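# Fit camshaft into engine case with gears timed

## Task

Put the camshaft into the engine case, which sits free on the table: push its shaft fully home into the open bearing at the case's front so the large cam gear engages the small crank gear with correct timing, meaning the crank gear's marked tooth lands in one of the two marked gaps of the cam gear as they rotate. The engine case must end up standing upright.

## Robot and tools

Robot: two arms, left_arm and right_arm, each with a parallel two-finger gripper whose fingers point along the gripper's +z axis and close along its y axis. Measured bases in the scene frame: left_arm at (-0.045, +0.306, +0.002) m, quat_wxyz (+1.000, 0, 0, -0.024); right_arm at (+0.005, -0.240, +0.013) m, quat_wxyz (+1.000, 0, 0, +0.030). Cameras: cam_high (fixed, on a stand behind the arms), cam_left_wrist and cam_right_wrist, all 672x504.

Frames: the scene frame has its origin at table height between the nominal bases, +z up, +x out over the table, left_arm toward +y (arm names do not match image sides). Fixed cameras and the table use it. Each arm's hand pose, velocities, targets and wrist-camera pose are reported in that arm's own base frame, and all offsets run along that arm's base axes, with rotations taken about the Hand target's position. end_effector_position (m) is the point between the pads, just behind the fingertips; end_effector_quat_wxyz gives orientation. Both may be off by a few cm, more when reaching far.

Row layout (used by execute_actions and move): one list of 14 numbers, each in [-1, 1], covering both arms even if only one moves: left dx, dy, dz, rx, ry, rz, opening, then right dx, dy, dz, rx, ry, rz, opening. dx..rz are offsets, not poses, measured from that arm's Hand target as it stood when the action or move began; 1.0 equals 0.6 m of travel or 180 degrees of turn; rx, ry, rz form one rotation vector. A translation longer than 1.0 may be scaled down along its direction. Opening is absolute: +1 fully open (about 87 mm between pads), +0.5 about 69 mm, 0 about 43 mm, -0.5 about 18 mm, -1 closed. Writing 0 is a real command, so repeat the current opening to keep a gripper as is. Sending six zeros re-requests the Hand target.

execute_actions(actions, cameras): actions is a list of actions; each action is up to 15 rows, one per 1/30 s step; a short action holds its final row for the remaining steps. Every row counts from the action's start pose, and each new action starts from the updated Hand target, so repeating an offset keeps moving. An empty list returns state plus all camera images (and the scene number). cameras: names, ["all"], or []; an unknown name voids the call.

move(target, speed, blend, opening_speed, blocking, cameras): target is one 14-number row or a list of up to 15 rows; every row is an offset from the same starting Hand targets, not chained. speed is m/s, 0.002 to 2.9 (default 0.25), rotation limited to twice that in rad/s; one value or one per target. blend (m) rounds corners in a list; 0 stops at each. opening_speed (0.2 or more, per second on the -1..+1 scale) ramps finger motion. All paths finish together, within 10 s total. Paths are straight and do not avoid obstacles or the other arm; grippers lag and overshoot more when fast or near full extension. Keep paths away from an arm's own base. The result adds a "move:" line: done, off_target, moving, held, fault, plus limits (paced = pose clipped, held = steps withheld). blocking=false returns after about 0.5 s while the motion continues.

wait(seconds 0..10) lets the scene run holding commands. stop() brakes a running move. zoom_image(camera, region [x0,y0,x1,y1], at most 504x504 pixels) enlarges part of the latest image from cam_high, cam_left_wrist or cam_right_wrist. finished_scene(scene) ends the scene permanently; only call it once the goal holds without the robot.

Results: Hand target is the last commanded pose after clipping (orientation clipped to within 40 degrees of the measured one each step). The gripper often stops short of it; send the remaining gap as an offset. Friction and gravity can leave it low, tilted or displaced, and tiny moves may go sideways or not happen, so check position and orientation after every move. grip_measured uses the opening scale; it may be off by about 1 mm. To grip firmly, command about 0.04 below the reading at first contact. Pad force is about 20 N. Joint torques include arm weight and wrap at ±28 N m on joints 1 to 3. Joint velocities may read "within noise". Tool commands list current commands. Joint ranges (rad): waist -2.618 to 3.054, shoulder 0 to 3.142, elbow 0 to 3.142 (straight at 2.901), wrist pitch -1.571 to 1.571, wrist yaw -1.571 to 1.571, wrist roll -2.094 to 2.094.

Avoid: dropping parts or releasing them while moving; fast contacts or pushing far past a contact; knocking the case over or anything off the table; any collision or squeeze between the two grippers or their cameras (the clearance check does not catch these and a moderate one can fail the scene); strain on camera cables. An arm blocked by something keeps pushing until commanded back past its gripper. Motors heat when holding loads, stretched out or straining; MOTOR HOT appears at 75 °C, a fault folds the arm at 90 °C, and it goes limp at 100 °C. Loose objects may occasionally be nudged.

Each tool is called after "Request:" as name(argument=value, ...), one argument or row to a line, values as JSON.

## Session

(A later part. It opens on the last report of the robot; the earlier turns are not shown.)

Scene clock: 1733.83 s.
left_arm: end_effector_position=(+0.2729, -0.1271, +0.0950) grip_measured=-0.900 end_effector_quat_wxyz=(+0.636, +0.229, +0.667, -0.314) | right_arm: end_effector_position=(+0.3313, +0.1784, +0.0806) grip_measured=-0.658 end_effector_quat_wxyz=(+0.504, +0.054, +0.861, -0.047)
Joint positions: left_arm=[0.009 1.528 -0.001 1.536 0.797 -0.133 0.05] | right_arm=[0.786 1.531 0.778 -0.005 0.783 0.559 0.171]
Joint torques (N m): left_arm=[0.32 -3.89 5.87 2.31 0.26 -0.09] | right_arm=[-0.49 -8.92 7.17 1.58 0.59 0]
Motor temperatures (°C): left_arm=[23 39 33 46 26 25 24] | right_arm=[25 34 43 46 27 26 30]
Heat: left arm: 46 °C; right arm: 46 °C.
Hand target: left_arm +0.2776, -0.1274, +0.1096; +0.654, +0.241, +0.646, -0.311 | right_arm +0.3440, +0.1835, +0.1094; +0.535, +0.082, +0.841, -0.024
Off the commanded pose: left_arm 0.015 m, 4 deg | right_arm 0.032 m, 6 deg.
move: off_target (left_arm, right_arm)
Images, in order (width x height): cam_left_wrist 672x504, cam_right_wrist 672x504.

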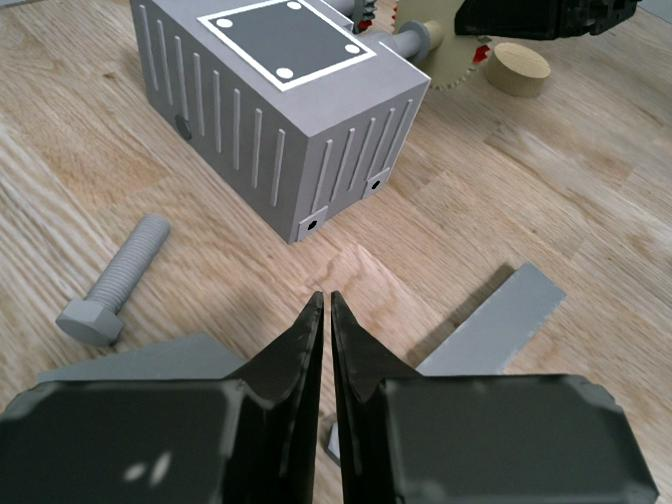

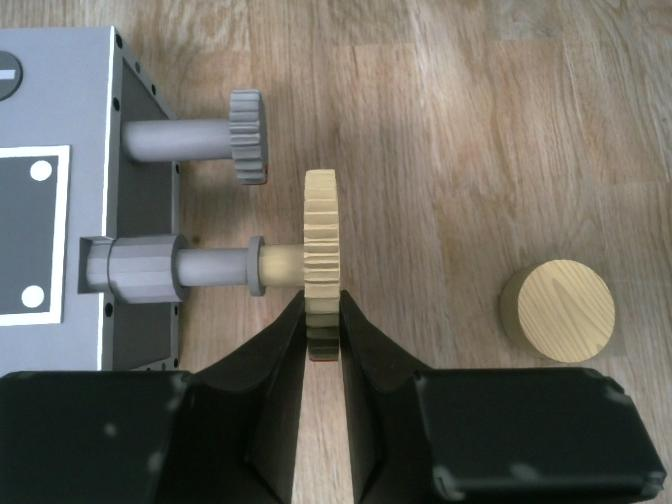

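Request:
execute_actions(
  actions=[
    [[0,0,0,0,0,0,-0.9,0.002,0.01,0.002,0,0,0,-0.67],[0,0,0,0,0,0,-0.9,0.006,0.016,0.008,0,0,0,-0.67],[0,0,0,0,0,0,-0.9,0.01,0.016,0.014,0,0,0,-0.67],[0,0,0,0,0,0,-0.9,0.01,0.018,0.014,0,0,0,-0.67],[0,0,0,0,0,0,-0.9,0.008,0.018,0.01,0,0,0,-0.67],[0,0,0,0,0,0,-0.9,0.004,0.02,0.004,0,0,0,-0.67],[0,0,0,0,0,0,-0.9,0,0.02,0,0,0,0,-0.67],[0,0,0,0,0,0,-0.9,-0.004,0.02,-0.006,0,0,0,-0.67],[0,0,0,0,0,0,-0.9,-0.006,0.02,-0.012,0,0,0,-0.67],[0,0,0,0,0,0,-0.9,-0.004,0.02,-0.014,0,0,0,-0.67],[0,0,0,0,0,0,-0.9,0,0.02,-0.012,0,0,0,-0.67],[0,0,0,0,0,0,-0.9,0.004,0.02,-0.008,0,0,0,-0.67],[0,0,0,0,0,0,-0.9,0.006,0.02,-0.004,0,0,0,-0.67],[0,0,0,0,0,0,-0.9,0.004,0.02,0,0,0,0,-0.67],[0,0,0,0,0,0,-0.9,0.002,0.02,0,0,0,0,-0.67]],
  ],
  cameras=["cam_left_wrist","cam_right_wrist"],
)

Request:
zoom_image(
  camera="cam_left_wrist",
  region=[330, 0, 450, 90],
)

Request:
zoom_image(
  camera="cam_right_wrist",
  region=[155, 225, 215, 315],
)

Scene clock: 1750.43 s.
left_arm: end_effector_position=(+0.2729, -0.1271, +0.0950) grip_measured=-0.900 end_effector_quat_wxyz=(+0.635, +0.229, +0.667, -0.314) | right_arm: end_effector_position=(+0.3289, +0.1809, +0.0814) grip_measured=-0.659 end_effector_quat_wxyz=(+0.498, +0.056, +0.864, -0.053)
Joint positions: left_arm=[0.009 1.528 -0.001 1.536 0.798 -0.134 0.05] | right_arm=[0.798 1.541 0.805 -0.056 0.796 0.585 0.17]
Joint torques (N m): left_arm=[0.32 -3.88 5.89 2.31 0.25 -0.1] | right_arm=[0.77 -6.86 8.1 1.78 0.69 0.01]
Heat: left arm: 47 °C; right arm: 45 °C.
Hand target: left_arm +0.2776, -0.1274, +0.1096; +0.654, +0.241, +0.646, -0.311 | right_arm +0.3452, +0.1954, +0.1095; +0.535, +0.082, +0.841, -0.024
Off the commanded pose: left_arm 0.015 m, 4 deg | right_arm 0.036 m, 7 deg.
Step readings (end_effector_position of left_arm | right_arm):
0: (+0.2729, -0.1271, +0.0950) | (+0.3313, +0.1784, +0.0806)
1: (+0.2729, -0.1271, +0.0950) | (+0.3312, +0.1783, +0.0807)
2: (+0.2729, -0.1271, +0.0950) | (+0.3314, +0.1785, +0.0814)
4: (+0.2729, -0.1271, +0.0950) | (+0.3313, +0.1794, +0.0831)
8: (+0.2729, -0.1271, +0.0950) | (+0.3296, +0.1806, +0.0825)
15: (+0.2729, -0.1271, +0.0950) | (+0.3289, +0.1809, +0.0814)
Images, in order (width x height): cam_left_wrist 672x504, cam_right_wrist 672x504.

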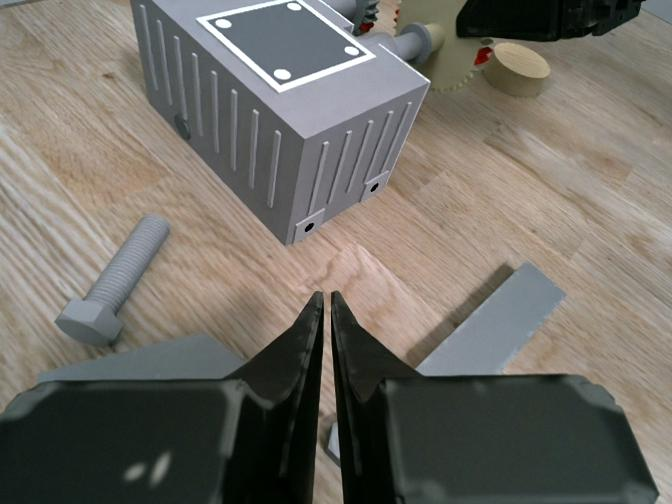

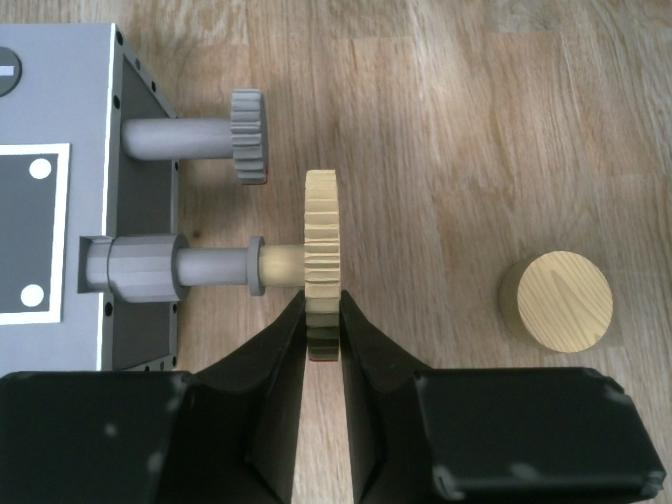

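Scaled by 4.200 from the camera's 672x504 image, which has a finer 960x720 frame.

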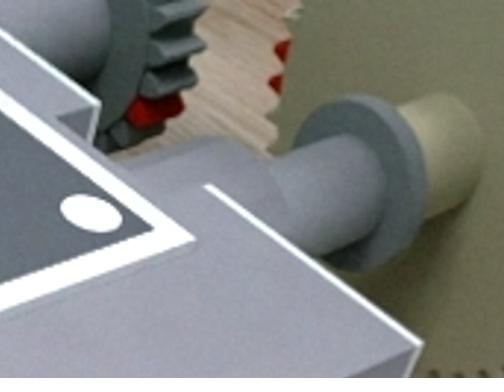

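Scaled by 5.600 from the camera's 672x504 image, which has a finer 960x720 frame.

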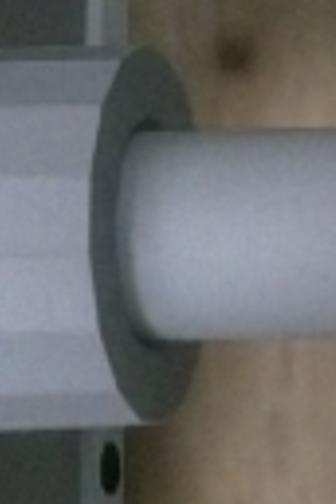

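Request:
move(
  target=[
    [0.037,0.129,0.234,0,0,0,-0.9,0,-0.01,-0.005,0,0,0,-0.75],
    [0.25,0.09,0.04,0.2273,0.0856,-0.1894,-0.9,0,-0.01,-0.005,0,0,0,-0.75],
    [0.224,-0.037,-0.09,0.2273,0.0856,-0.1894,-0.9,0,-0.01,-0.005,0,0,0,-0.75],
    [0.224,-0.088,-0.09,0.2273,0.0856,-0.1894,-0.9,0,-0.01,-0.005,0,0,0,-0.75],
  ],
  speed=[0.3,0.3,0.15,0.05],
  blend=[0.03,0.02,0,0],
  cameras=["cam_left_wrist","cam_right_wrist"],
)

Scene clock: 1782.73 s.
left_arm: end_effector_position=(+0.4151, -0.1716, +0.0539) grip_measured=-0.900 end_effector_quat_wxyz=(+0.318, +0.578, +0.703, -0.266) | right_arm: end_effector_position=(+0.3288, +0.1807, +0.0813) grip_measured=-0.659 end_effector_quat_wxyz=(+0.498, +0.056, +0.864, -0.053)
Joint positions: left_arm=[-0.171 2.025 1.455 -0.62 0.786 1.046 0.05] | right_arm=[0.798 1.541 0.805 -0.057 0.796 0.586 0.17]
Joint torques (N m): left_arm=[-1.81 -9.87 5.72 1.28 0.74 -0.12] | right_arm=[-0.47 -7.73 6.28 1.99 0.58 -0.11]
Motor temperatures (°C): left_arm=[23 34 34 45 26 25 24] | right_arm=[25 33 44 48 28 26 30]
Heat: left arm: 45 °C; right arm: 48 °C.
Hand target: left_arm +0.4122, -0.1802, +0.0557; +0.324, +0.583, +0.694, -0.272 | right_arm +0.3452, +0.1894, +0.1065; +0.535, +0.082, +0.841, -0.024
Off the commanded pose: left_arm 0.009 m, 1 deg | right_arm 0.031 m, 7 deg.
move: off_target (right_arm); blend cut to 0 m at target 1
Images, in order (width x height): cam_left_wrist 672x504, cam_right_wrist 672x504.

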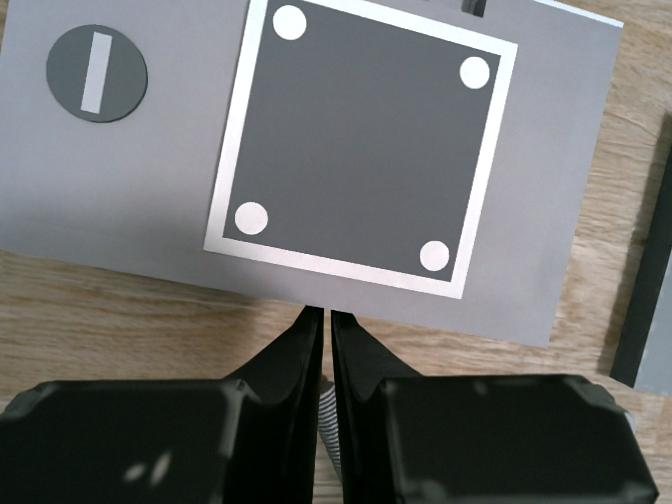

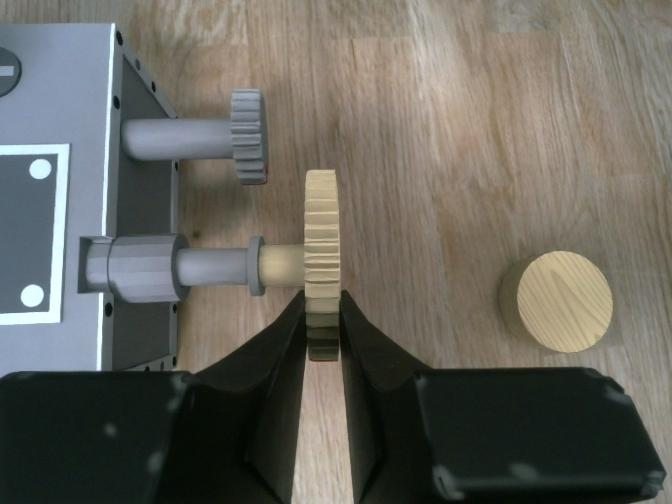

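Request:
move(
  target=[0,-0.01,0,0,0,0,-0.9,0.002,0.03,0.002,0,0,0,-0.8],
  speed=0.05,
  cameras=["cam_left_wrist","cam_right_wrist"],
)

Request:
zoom_image(
  camera="cam_right_wrist",
  region=[155, 225, 215, 315],
)

Scene clock: 1788.10 s.
left_arm: end_effector_position=(+0.4170, -0.1716, +0.0528) grip_measured=-0.900 end_effector_quat_wxyz=(+0.316, +0.576, +0.708, -0.259) | right_arm: end_effector_position=(+0.3280, +0.1822, +0.0810) grip_measured=-0.656 end_effector_quat_wxyz=(+0.499, +0.060, +0.862, -0.065)
Joint positions: left_arm=[-0.176 2.025 1.455 -0.609 0.765 1.029 0.05] | right_arm=[0.814 1.56 0.827 -0.087 0.829 0.609 0.172]
Joint torques (N m): left_arm=[-2.69 -9.78 5.78 1.32 0.92 -0.13] | right_arm=[1.74 -5.48 9.06 1.87 0.54 0.02]
Heat: left arm: 44 °C; right arm: 48 °C.
Hand target: left_arm +0.4121, -0.1863, +0.0557; +0.324, +0.583, +0.694, -0.272 | right_arm +0.3464, +0.2074, +0.1076; +0.535, +0.082, +0.841, -0.024
Off the commanded pose: left_arm 0.016 m, 3 deg | right_arm 0.041 m, 7 deg.
move: off_target (left_arm, right_arm)
Images, in order (width x height): cam_left_wrist 672x504, cam_right_wrist 672x504.

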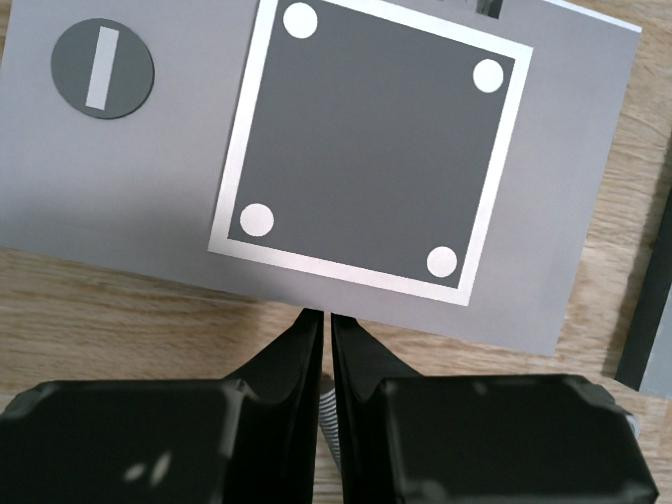

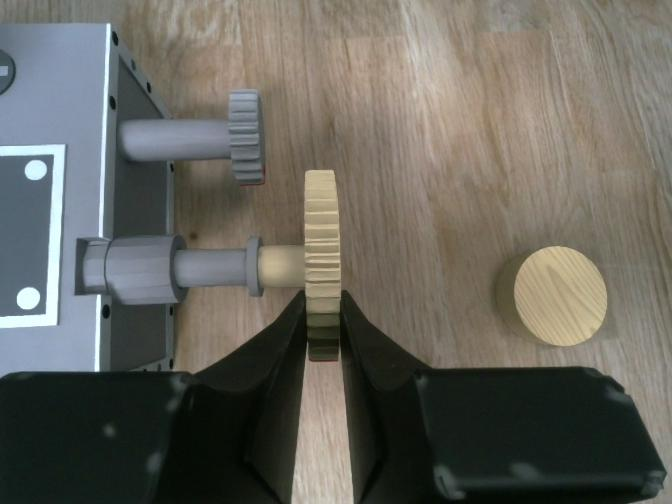

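Scaled by 5.600 from the camera's 672x504 image, which has a finer 960x720 frame.

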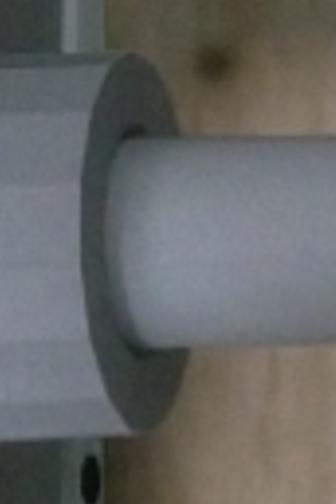

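Request:
zoom_image(
  camera="cam_right_wrist",
  region=[100, 80, 280, 200],
)

Request:
zoom_image(
  camera="cam_right_wrist",
  region=[100, 200, 280, 320],
)

Scaled by 2.800 from the camera's 672x504 image, which has a finer 960x720 frame.

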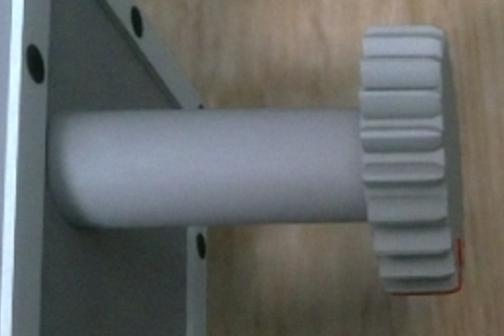

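Scaled by 2.800 from the camera's 672x504 image, which has a finer 960x720 frame.

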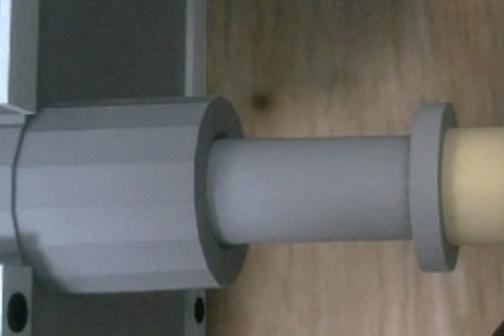

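Request:
execute_actions(
  actions=[
    [[0,0,0,0,0,0,-0.9,0.004,0.005,0.003,0,0.02,0,-0.8],[0,0,0,0,0,0,-0.9,0.006,0.01,0.004,0,0.03,0,-0.8],[0,0,0,0,0,0,-0.9,0.006,0.01,0.004,0,0.03,0,-0.8],[0,0,0,0,0,0,-0.9,0.004,0.01,0.003,0,0.02,0,-0.8],[0,0,0,0,0,0,-0.9,0,0.01,0,0,0,0,-0.8],[0,0,0,0,0,0,-0.9,-0.004,0.01,-0.003,0,-0.02,0,-0.8],[0,0,0,0,0,0,-0.9,-0.006,0.01,-0.004,0,-0.03,0,-0.8],[0,0,0,0,0,0,-0.9,-0.006,0.01,-0.004,0,-0.03,0,-0.8],[0,0,0,0,0,0,-0.9,-0.004,0.01,-0.003,0,-0.02,0,-0.8],[0,0,0,0,0,0,-0.9,0,0.01,0,0,0,0,-0.8],[0,0,0,0,0,0,-0.9,0.004,0.01,0.003,0,0.02,0,-0.8],[0,0,0,0,0,0,-0.9,0.006,0.01,0.004,0,0.03,0,-0.8],[0,0,0,0,0,0,-0.9,0.004,0.01,0.003,0,0.02,0,-0.8],[0,0,0,0,0,0,-0.9,0,0.01,0,0,0,0,-0.8],[0,0,0,0,0,0,-0.9,0,0.01,0,0,0,0,-0.8]],
    [[0,0,0,0,0,0,-0.9,0.004,0.005,0.003,0,0.02,0,-0.8],[0,0,0,0,0,0,-0.9,0.006,0.01,0.004,0,0.03,0,-0.8],[0,0,0,0,0,0,-0.9,0.006,0.01,0.004,0,0.03,0,-0.8],[0,0,0,0,0,0,-0.9,0.004,0.01,0.003,0,0.02,0,-0.8],[0,0,0,0,0,0,-0.9,0,0.01,0,0,0,0,-0.8],[0,0,0,0,0,0,-0.9,-0.004,0.01,-0.003,0,-0.02,0,-0.8],[0,0,0,0,0,0,-0.9,-0.006,0.01,-0.004,0,-0.03,0,-0.8],[0,0,0,0,0,0,-0.9,-0.006,0.01,-0.004,0,-0.03,0,-0.8],[0,0,0,0,0,0,-0.9,-0.004,0.01,-0.003,0,-0.02,0,-0.8],[0,0,0,0,0,0,-0.9,0,0.01,0,0,0,0,-0.8],[0,0,0,0,0,0,-0.9,0.004,0.01,0.003,0,0.02,0,-0.8],[0,0,0,0,0,0,-0.9,0.006,0.01,0.004,0,0.03,0,-0.8],[0,0,0,0,0,0,-0.9,0.004,0.01,0.003,0,0.02,0,-0.8],[0,0,0,0,0,0,-0.9,0,0.01,0,0,0,0,-0.8],[0,0,0,0,0,0,-0.9,0,0.01,0,0,0,0,-0.8]],
  ],
  cameras=["cam_left_wrist","cam_right_wrist"],
)

Request:
zoom_image(
  camera="cam_right_wrist",
  region=[100, 200, 280, 320],
)

Scene clock: 1830.77 s.
left_arm: end_effector_position=(+0.4248, -0.1671, +0.0522) grip_measured=-0.900 end_effector_quat_wxyz=(+0.322, +0.577, +0.710, -0.241) | right_arm: end_effector_position=(+0.3309, +0.1894, +0.0860) grip_measured=-0.654 end_effector_quat_wxyz=(+0.494, +0.063, +0.863, -0.086)
Joint positions: left_arm=[-0.173 2.025 1.455 -0.584 0.738 1.029 0.05] | right_arm=[0.835 1.611 0.916 -0.187 0.871 0.65 0.173]
Joint torques (N m): left_arm=[-2.95 -9.81 5.87 1.08 1.19 -0.13] | right_arm=[2.29 -7.32 6.08 2.35 0.33 -0.08]
Motor temperatures (°C): left_arm=[23 41 32 39 27 25 24] | right_arm=[25 32 45 47 27 26 30]
Heat: left arm: 41 °C; right arm: 47 °C.
Hand target: left_arm +0.4121, -0.1862, +0.0557; +0.324, +0.583, +0.694, -0.272 | right_arm +0.3463, +0.2194, +0.1076; +0.535, +0.082, +0.841, -0.024
Off the commanded pose: left_arm 0.023 m, 4 deg | right_arm 0.040 m, 9 deg.
Step readings (end_effector_position of left_arm | right_arm):
0: (+0.4170, -0.1716, +0.0528) | (+0.3280, +0.1821, +0.0809)
1: (+0.4171, -0.1716, +0.0527) | (+0.3281, +0.1829, +0.0815)
2: (+0.4173, -0.1713, +0.0526) | (+0.3287, +0.1840, +0.0828)
4: (+0.4184, -0.1701, +0.0520) | (+0.3319, +0.1857, +0.0872)
8: (+0.4207, -0.1692, +0.0522) | (+0.3265, +0.1865, +0.0817)
15: (+0.4223, -0.1687, +0.0523) | (+0.3317, +0.1875, +0.0871)
16: (+0.4225, -0.1687, +0.0523) | (+0.3303, +0.1872, +0.0852)
17: (+0.4226, -0.1689, +0.0524) | (+0.3302, +0.1874, +0.0846)
19: (+0.4227, -0.1685, +0.0522) | (+0.3317, +0.1881, +0.0866)
23: (+0.4236, -0.1680, +0.0524) | (+0.3267, +0.1885, +0.0810)
30: (+0.4246, -0.1671, +0.0522) | (+0.3317, +0.1895, +0.0868)
Images, in order (width x height): cam_left_wrist 672x504, cam_right_wrist 672x504.

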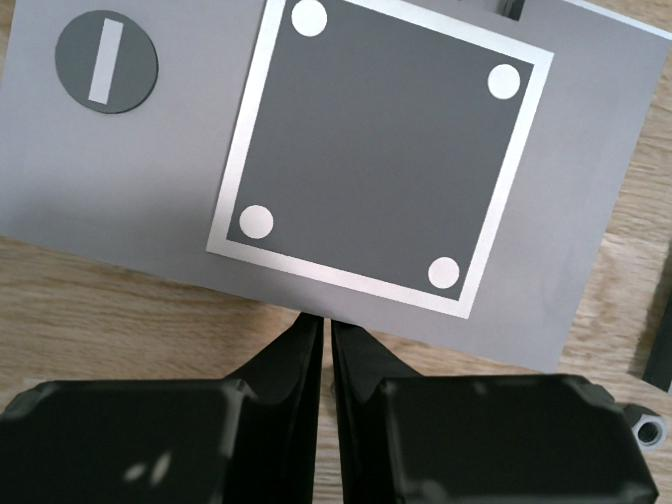

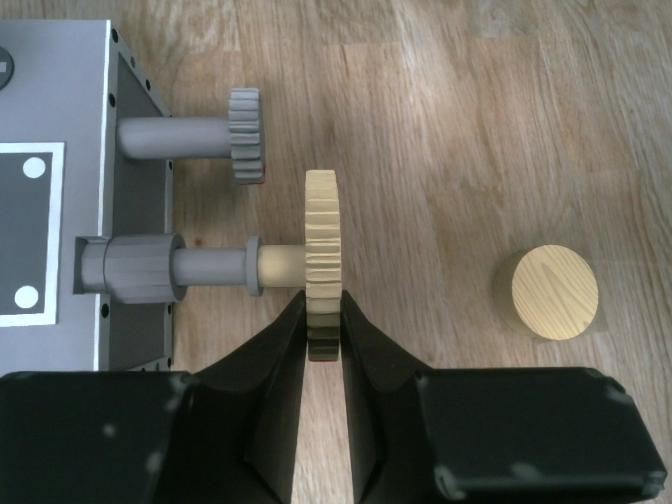

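Scaled by 2.800 from the camera's 672x504 image, which has a finer 960x720 frame.

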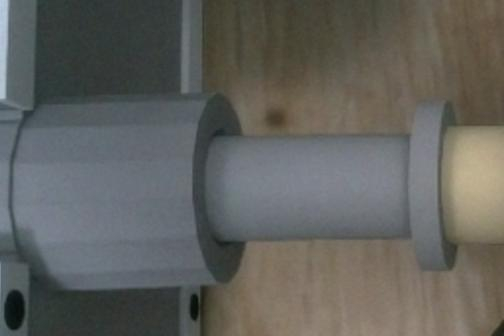

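Request:
move(
  target=[
    [0,0.05,0.0,0,0,0,-0.9,-0.005,-0.05,-0.015,-0.02,0,0,-0.8],
    [-0.003,0.138,0.15,0,0,0,-0.9,-0.005,-0.05,-0.015,-0.02,0,0,-0.8],
    [-0.187,0.222,0.25,-0.2273,-0.0856,0.1894,-0.9,-0.005,-0.05,-0.015,-0.02,0,0,-0.8],
    [-0.227,0.088,0.1,-0.2273,-0.0856,0.1894,-0.9,-0.005,-0.05,-0.015,-0.02,0,0,-0.8],
  ],
  speed=[0.1,0.2,0.3,0.2],
  blend=[0,0.02,0.02,0],
  cameras=["cam_left_wrist","cam_right_wrist","cam_high"],
)

Request:
zoom_image(
  camera="cam_left_wrist",
  region=[300, 0, 540, 130],
)

Scene clock: 1876.10 s.
left_arm: end_effector_position=(+0.2757, -0.1343, +0.1127) grip_measured=-0.900 end_effector_quat_wxyz=(+0.644, +0.243, +0.653, -0.316) | right_arm: end_effector_position=(+0.3339, +0.1859, +0.0807) grip_measured=-0.654 end_effector_quat_wxyz=(+0.510, +0.051, +0.856, -0.069)
Joint positions: left_arm=[-0.021 1.397 0.032 1.406 0.79 -0.129 0.05] | right_arm=[0.817 1.584 0.825 -0.029 0.844 0.57 0.173]
Joint torques (N m): left_arm=[-0.54 -1.57 4.11 2.44 -0.14 -0.1] | right_arm=[-0.35 -8.35 4.74 1.89 0.54 -0.25]
Heat: left arm: 43 °C; right arm: 50 °C.
Hand target: left_arm +0.2759, -0.1334, +0.1157; +0.654, +0.241, +0.646, -0.311 | right_arm +0.3433, +0.1893, +0.0985; +0.537, +0.065, +0.840, -0.050
Off the commanded pose: left_arm 0.003 m, 2 deg | right_arm 0.021 m, 4 deg.
move: off_target (right_arm)

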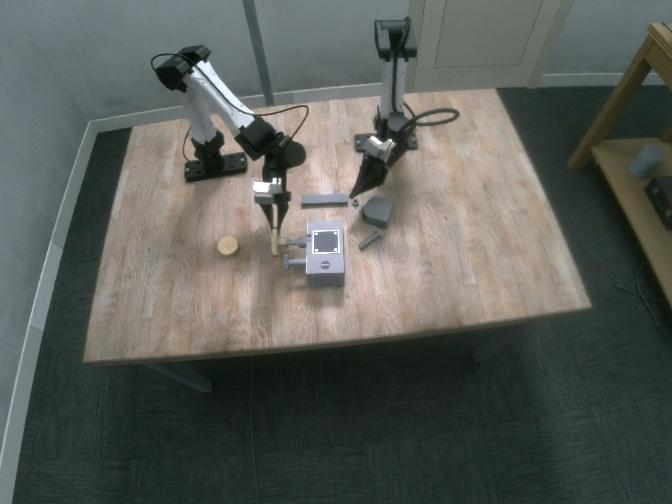

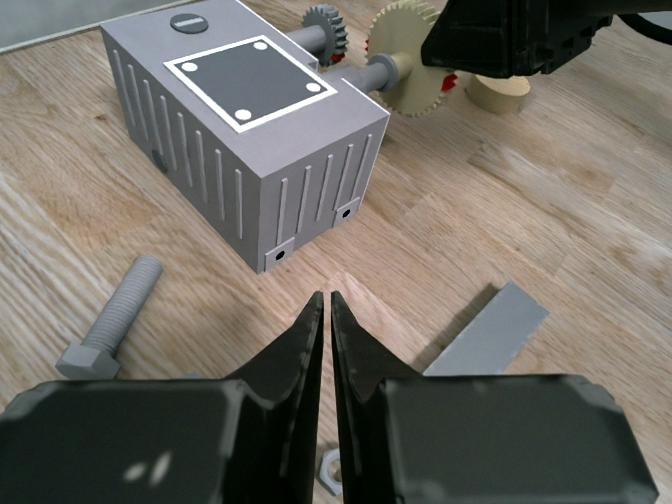

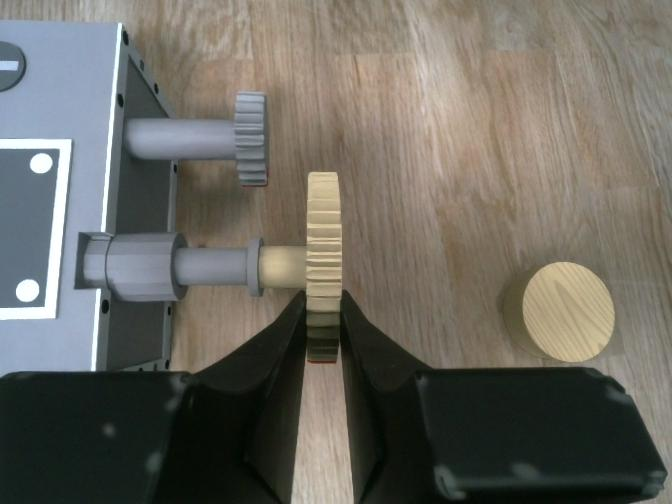

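Scaled by 2.100 from the camera's 672x504 image, which has a finer 960x720 frame.

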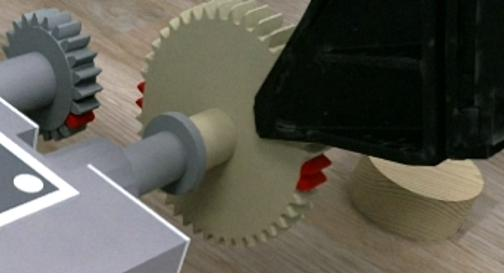

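Request:
zoom_image(
  camera="cam_left_wrist",
  region=[325, 30, 425, 105],
)

Request:
zoom_image(
  camera="cam_right_wrist",
  region=[155, 225, 275, 315],
)

Scaled by 5.040 from the camera's 672x504 image, which has a finer 960x720 frame.

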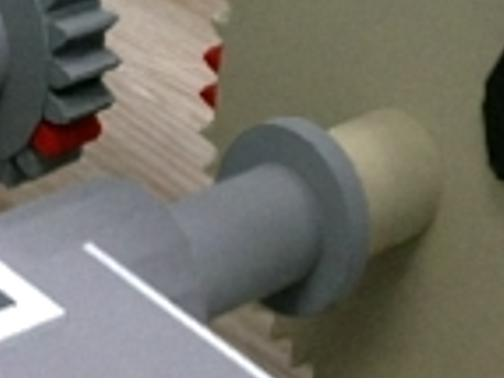

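Scaled by 4.200 from the camera's 672x504 image, which has a finer 960x720 frame.

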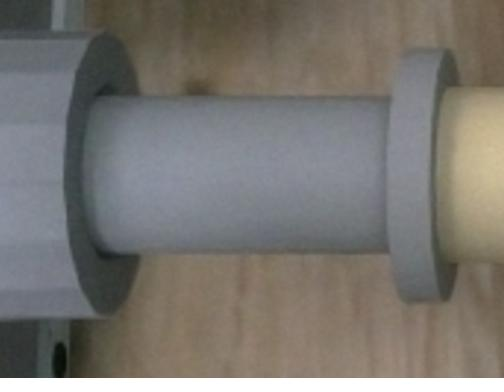

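Request:
move(
  target=[0,0,0,0,0,0,-0.9,0.0,0.0,-0.002,0.024,0,0,-0.6],
  speed=0.04,
  opening_speed=0.3,
  cameras=["cam_left_wrist","cam_right_wrist"],
)

Request:
zoom_image(
  camera="cam_left_wrist",
  region=[300, 0, 540, 130],
)

Request:
zoom_image(
  camera="cam_right_wrist",
  region=[155, 165, 375, 375],
)

Scene clock: 1920.73 s.
left_arm: end_effector_position=(+0.2757, -0.1343, +0.1130) grip_measured=-0.900 end_effector_quat_wxyz=(+0.645, +0.243, +0.653, -0.315) | right_arm: end_effector_position=(+0.3393, +0.1851, +0.0872) grip_measured=-0.600 end_effector_quat_wxyz=(+0.521, +0.070, +0.850, -0.044)
Joint positions: left_arm=[-0.021 1.397 0.032 1.408 0.79 -0.129 0.05] | right_arm=[0.796 1.557 0.802 0.028 0.82 0.575 0.2]
Joint torques (N m): left_arm=[-0.51 -1.42 4.1 2.45 -0.14 -0.1] | right_arm=[-0.31 -7.86 4.37 1.69 0.21 0.05]
Motor temperatures (°C): left_arm=[23 34 32 46 27 25 24] | right_arm=[25 33 41 48 27 26 30]
Heat: left arm: 46 °C; right arm: 48 °C.
Hand target: left_arm +0.2759, -0.1334, +0.1157; +0.654, +0.241, +0.646, -0.311 | right_arm +0.3434, +0.1893, +0.0974; +0.534, +0.085, +0.841, -0.019
Off the commanded pose: left_arm 0.003 m, 1 deg | right_arm 0.012 m, 4 deg.
move: off_target (right_arm)
Images, in order (width x height): cam_left_wrist 672x504, cam_right_wrist 672x504.

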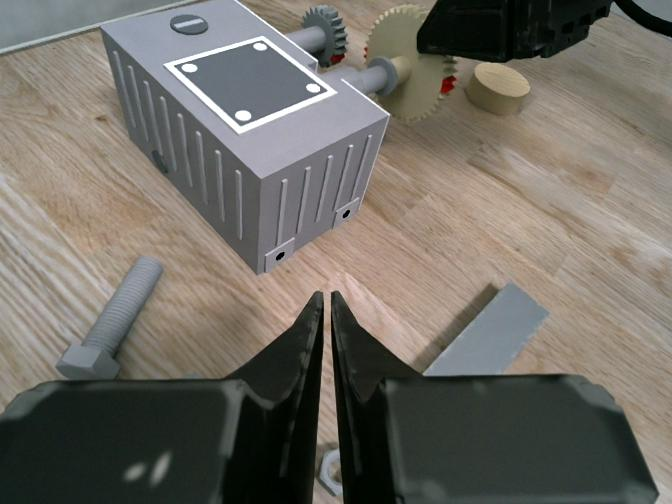

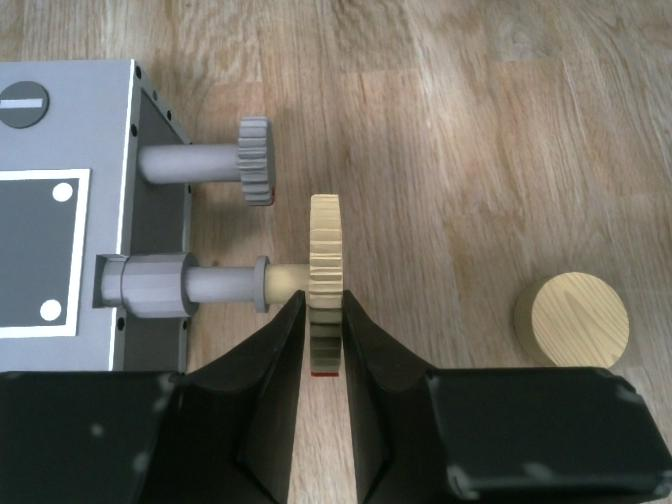

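Scaled by 2.100 from the camera's 672x504 image, which has a finer 960x720 frame.

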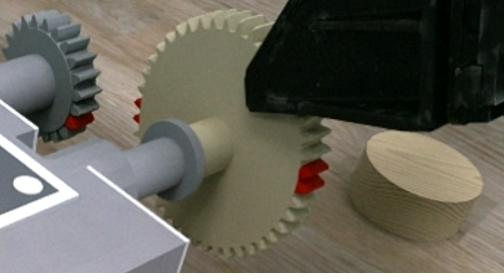

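Scaled by 2.291 from the camera's 672x504 image, which has a finer 960x720 frame.

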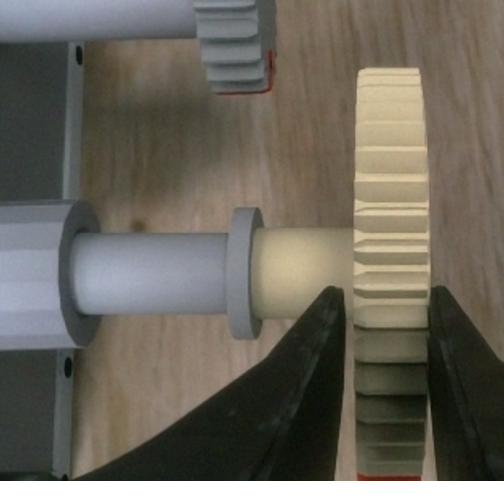

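Request:
zoom_image(
  camera="cam_left_wrist",
  region=[325, 30, 425, 105],
)

Scaled by 5.040 from the camera's 672x504 image, which has a finer 960x720 frame.

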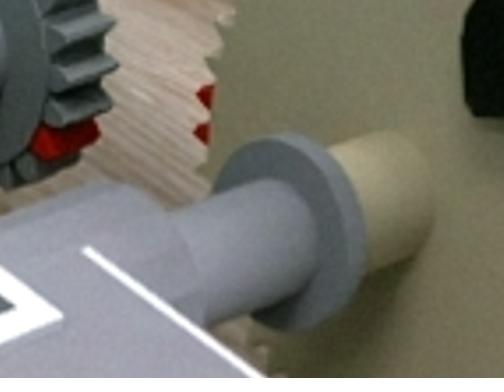

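Request:
move(
  target=[
    [0,0,0,0,0,0,-0.9,-0.0068,-0.007,-0.017,0,0,0,-0.1],
    [0,0,0,0,0,0,-0.9,-0.092,-0.015,0.035,0,0,0,-0.1],
    [0,0,0,0,0,0,-0.9,-0.089,-0.232,0.071,-0.001,-0.0386,0.4399,-1.0],
  ],
  speed=[0.05,0.1,0.25],
  opening_speed=0.6,
  cameras=["all"],
)

Request:
zoom_image(
  camera="cam_left_wrist",
  region=[300, 0, 540, 130],
)

Scene clock: 1969.87 s.
left_arm: end_effector_position=(+0.2757, -0.1343, +0.1130) grip_measured=-0.900 end_effector_quat_wxyz=(+0.645, +0.243, +0.653, -0.315) | right_arm: end_effector_position=(+0.2850, +0.0521, +0.1339) grip_measured=-1.000 end_effector_quat_wxyz=(+0.463, -0.468, +0.675, +0.332)
Joint positions: left_arm=[-0.021 1.397 0.032 1.408 0.79 -0.129 0.05] | right_arm=[-0.362 1.544 1.027 -1.107 -1.212 -1.612 0]
Joint torques (N m): left_arm=[-0.53 -1.4 4.1 2.45 -0.14 -0.1] | right_arm=[-0.17 -4.22 6.5 0.02 -0.72 -0.13]
Heat: left arm: 49 °C; right arm: 47 °C.
Hand target: left_arm +0.2759, -0.1334, +0.1157; +0.654, +0.241, +0.646, -0.311 | right_arm +0.2900, +0.0501, +0.1400; +0.470, -0.470, +0.671, +0.329
Off the commanded pose: left_arm 0.003 m, 1 deg | right_arm 0.008 m, 1 deg.
move: done

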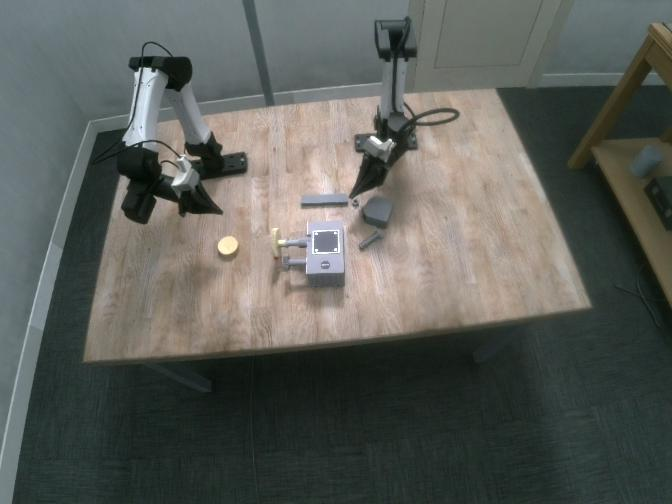

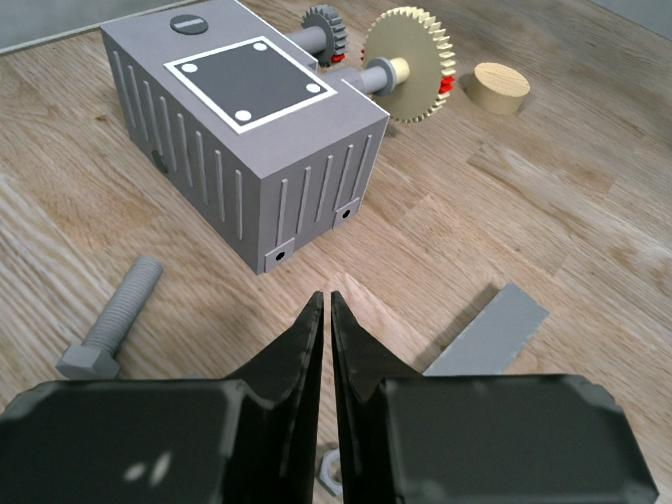

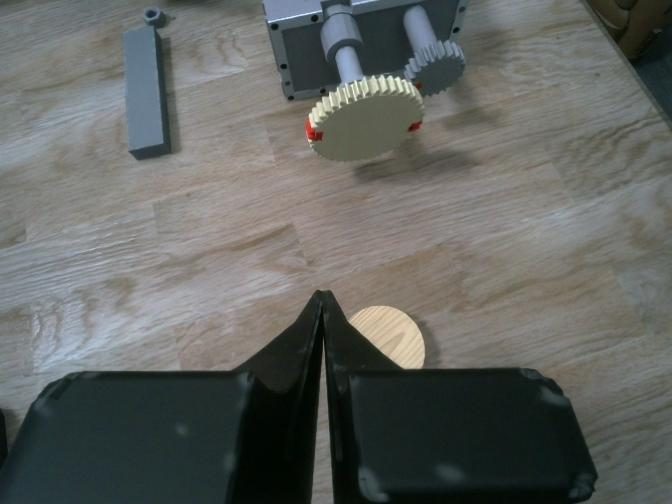

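Scaled by 2.100 from the camera's 672x504 image, which has a finer 960x720 frame.

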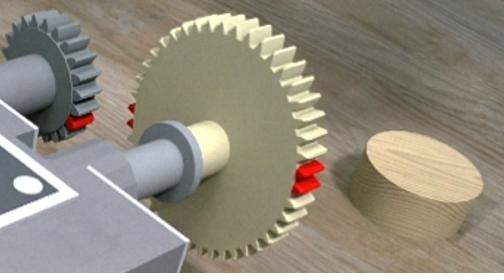

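Request:
zoom_image(
  camera="cam_right_wrist",
  region=[290, 30, 480, 180],
)

Request:
zoom_image(
  camera="cam_right_wrist",
  region=[380, 30, 480, 140],
)

Scaled by 2.653 from the camera's 672x504 image, which has a finer 960x720 frame.

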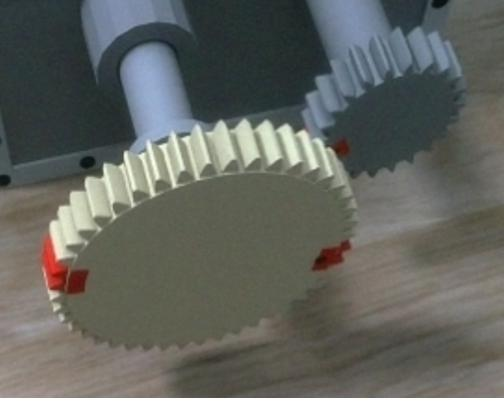

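Scaled by 4.582 from the camera's 672x504 image, which has a finer 960x720 frame.

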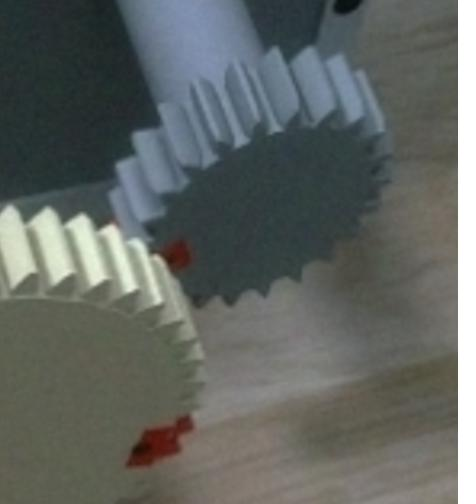

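Request:
move(
  target=[0,0,0,0,0,0,-0.9,0.105,0.15,-0.147,0,0,0,-1],
  speed=0.15,
  cameras=["cam_left_wrist","cam_right_wrist"],
)

Scene clock: 2018.30 s.
left_arm: end_effector_position=(+0.2757, -0.1343, +0.1130) grip_measured=-0.900 end_effector_quat_wxyz=(+0.645, +0.243, +0.653, -0.315) | right_arm: end_effector_position=(+0.3539, +0.1377, +0.0525) grip_measured=-1.000 end_effector_quat_wxyz=(+0.467, -0.467, +0.673, +0.332)
Joint positions: left_arm=[-0.021 1.397 0.032 1.408 0.79 -0.129 0.05] | right_arm=[-0.013 1.74 0.777 0.124 -1.092 -0.769 0]
Joint torques (N m): left_arm=[-0.54 -1.42 4.1 2.45 -0.14 -0.11] | right_arm=[0.94 -6.64 3.52 1.35 -0.38 0]
Motor temperatures (°C): left_arm=[23 30 31 51 27 25 24] | right_arm=[25 31 41 41 28 26 29]
Heat: left arm: 51 °C; right arm: 41 °C.
Hand target: left_arm +0.2759, -0.1334, +0.1157; +0.654, +0.241, +0.646, -0.311 | right_arm +0.3530, +0.1402, +0.0518; +0.470, -0.470, +0.671, +0.330
Off the commanded pose: left_arm 0.003 m, 1 deg | right_arm 0.003 m, 1 deg.
move: done
Images, in order (width x height): cam_left_wrist 672x504, cam_right_wrist 672x504.

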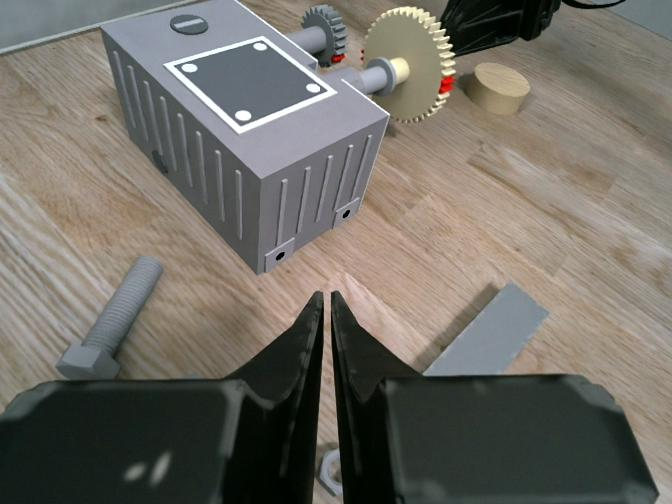

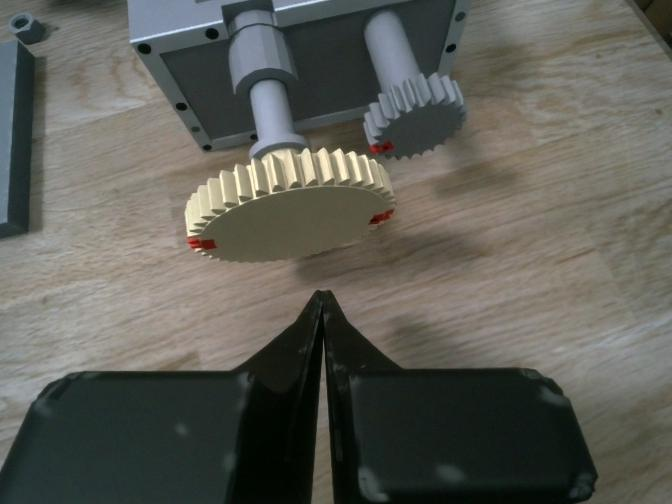

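Request:
move(
  target=[0,0,0,0,0,0,-0.9,-0.0125,0.045,-0.006,0,0,0,-1],
  speed=0.06,
  cameras=["cam_left_wrist","cam_right_wrist"],
)

Scene clock: 2027.37 s.
left_arm: end_effector_position=(+0.2757, -0.1343, +0.1130) grip_measured=-0.900 end_effector_quat_wxyz=(+0.645, +0.243, +0.653, -0.315) | right_arm: end_effector_position=(+0.3456, +0.1653, +0.0449) grip_measured=-1.000 end_effector_quat_wxyz=(+0.463, -0.467, +0.676, +0.334)
Joint positions: left_arm=[-0.021 1.397 0.032 1.408 0.79 -0.129 0.05] | right_arm=[0.08 1.74 0.712 0.289 -1.026 -0.641 0]
Joint torques (N m): left_arm=[-0.53 -1.43 4.08 2.45 -0.14 -0.1] | right_arm=[0.81 -7.49 3.45 1.46 -0.33 -0.03]
Heat: left arm: 52 °C; right arm: 42 °C.
Hand target: left_arm +0.2759, -0.1334, +0.1157; +0.654, +0.241, +0.646, -0.311 | right_arm +0.3455, +0.1672, +0.0482; +0.470, -0.470, +0.671, +0.330
Off the commanded pose: left_arm 0.003 m, 1 deg | right_arm 0.004 m, 1 deg.
move: done
Images, in order (width x height): cam_left_wrist 672x504, cam_right_wrist 672x504.

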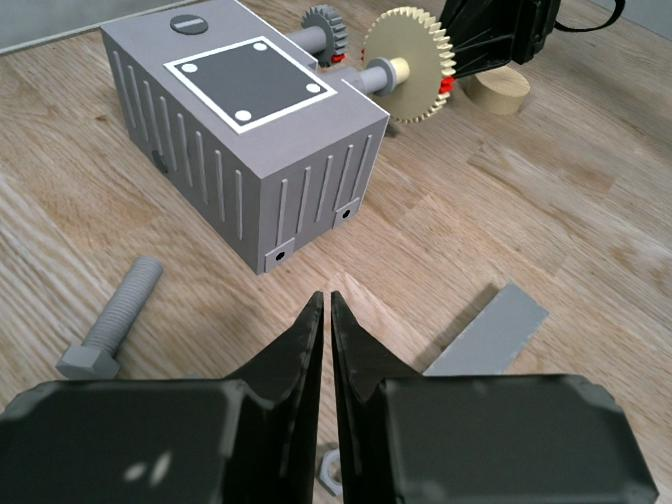

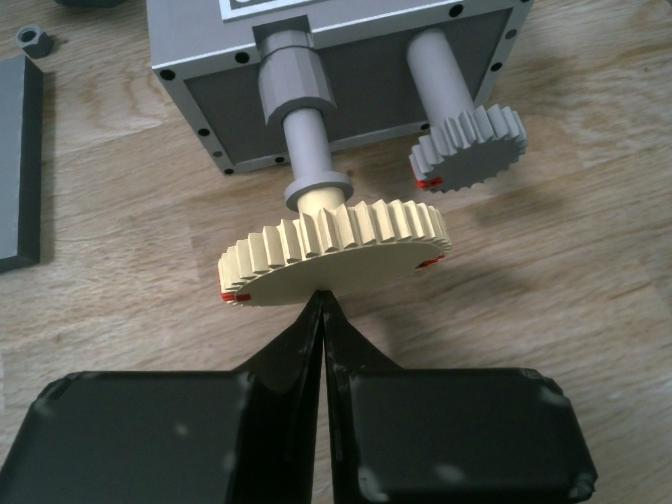

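Request:
move(
  target=[0,0,0,0,0,0,-0.9,0.003,0.022,0.001,0,0,0,-1],
  speed=0.04,
  cameras=["cam_left_wrist","cam_right_wrist"],
)

Request:
zoom_image(
  camera="cam_right_wrist",
  region=[200, 20, 540, 310],
)

Scene clock: 2033.33 s.
left_arm: end_effector_position=(+0.2757, -0.1343, +0.1130) grip_measured=-0.900 end_effector_quat_wxyz=(+0.645, +0.243, +0.653, -0.315) | right_arm: end_effector_position=(+0.3484, +0.1718, +0.0432) grip_measured=-1.000 end_effector_quat_wxyz=(+0.459, -0.460, +0.688, +0.325)
Joint positions: left_arm=[-0.021 1.397 0.032 1.408 0.79 -0.129 0.05] | right_arm=[0.112 1.74 0.712 0.316 -0.971 -0.593 0]
Joint torques (N m): left_arm=[-0.53 -1.43 4.08 2.45 -0.14 -0.11] | right_arm=[1.8 -6.65 3.63 1.73 -0.59 0.01]
Heat: left arm: 52 °C; right arm: 42 °C.
Hand target: left_arm +0.2759, -0.1334, +0.1157; +0.654, +0.241, +0.646, -0.311 | right_arm +0.3473, +0.1804, +0.0488; +0.469, -0.470, +0.671, +0.330
Off the commanded pose: left_arm 0.003 m, 1 deg | right_arm 0.010 m, 3 deg.
move: off_target (right_arm)
Images, in order (width x height): cam_left_wrist 672x504, cam_right_wrist 672x504.

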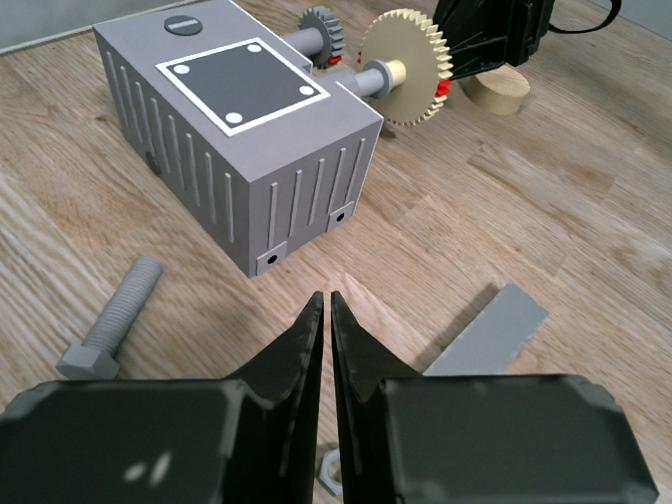

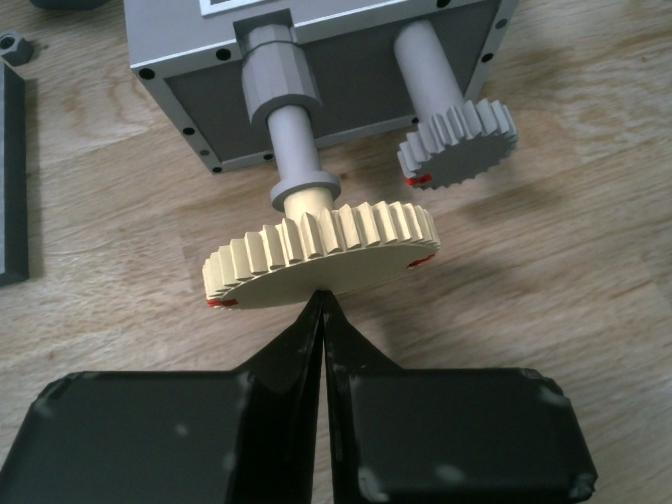

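Scaled by 1.482 from the camera's 672x504 image, which has a finer 960x720 frame.

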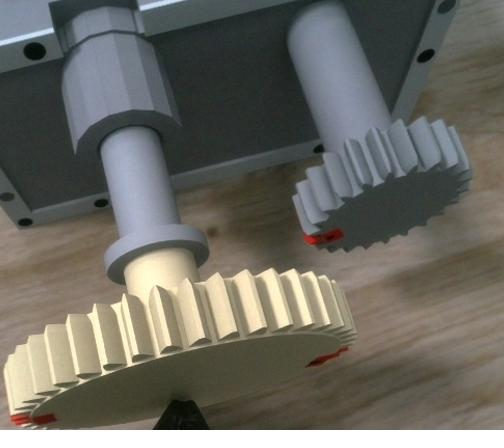

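Request:
move(
  target=[
    [0.04,0.138,0.223,0,0,0,-0.9,0,-0.01,0,0,0,0,-1],
    [0.253,0.1,0.035,0.2273,0.0856,-0.1894,-0.9,0,-0.01,0,0,0,0,-1],
    [0.228,0.0,-0.1,0.2273,0.0856,-0.1894,-0.9,0,-0.01,0,0,0,0,-1],
    [0.228,-0.045,-0.1,0.2273,0.0856,-0.1894,-0.9,0,-0.01,0,0,0,0,-1],
  ],
  speed=[0.3,0.3,0.15,0.05],
  blend=[0.03,0.02,0,0],
  cameras=["cam_left_wrist","cam_right_wrist"],
)

Scene clock: 2049.13 s.
left_arm: end_effector_position=(+0.4164, -0.1585, +0.0582) grip_measured=-0.900 end_effector_quat_wxyz=(+0.327, +0.582, +0.693, -0.270) | right_arm: end_effector_position=(+0.3488, +0.1715, +0.0433) grip_measured=-1.000 end_effector_quat_wxyz=(+0.460, -0.463, +0.686, +0.323)
Joint positions: left_arm=[-0.131 2.021 1.462 -0.658 0.821 1.111 0.05] | right_arm=[0.111 1.74 0.712 0.316 -0.972 -0.601 0]
Joint torques (N m): left_arm=[-0.95 -9.47 5.68 1.03 0.54 -0.11] | right_arm=[0.08 -6.89 3.74 1.51 -0.71 -0.11]
Heat: left arm: 50 °C; right arm: 43 °C.
Hand target: left_arm +0.4127, -0.1605, +0.0557; +0.324, +0.583, +0.694, -0.272 | right_arm +0.3473, +0.1743, +0.0488; +0.470, -0.470, +0.671, +0.329
Off the commanded pose: left_arm 0.005 m, 0 deg | right_arm 0.006 m, 2 deg.
move: done
Images, in order (width x height): cam_left_wrist 672x504, cam_right_wrist 672x504.

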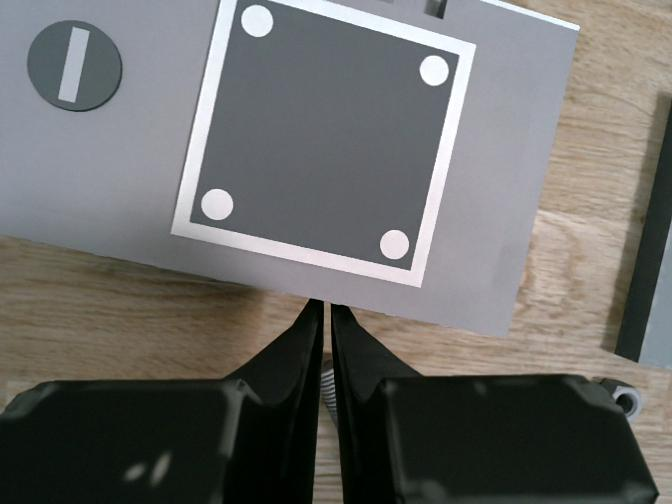

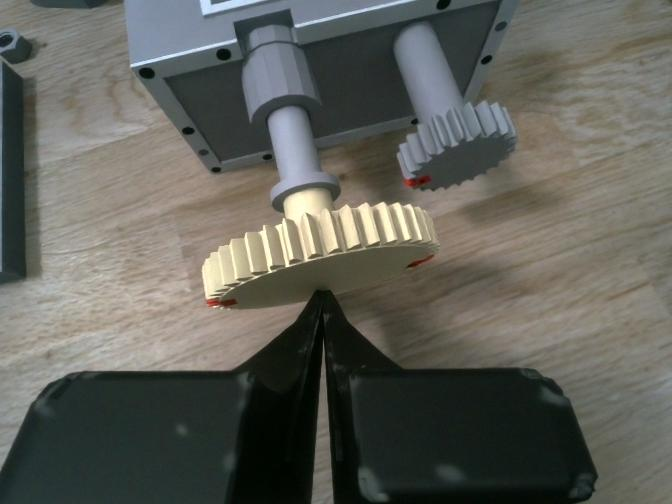

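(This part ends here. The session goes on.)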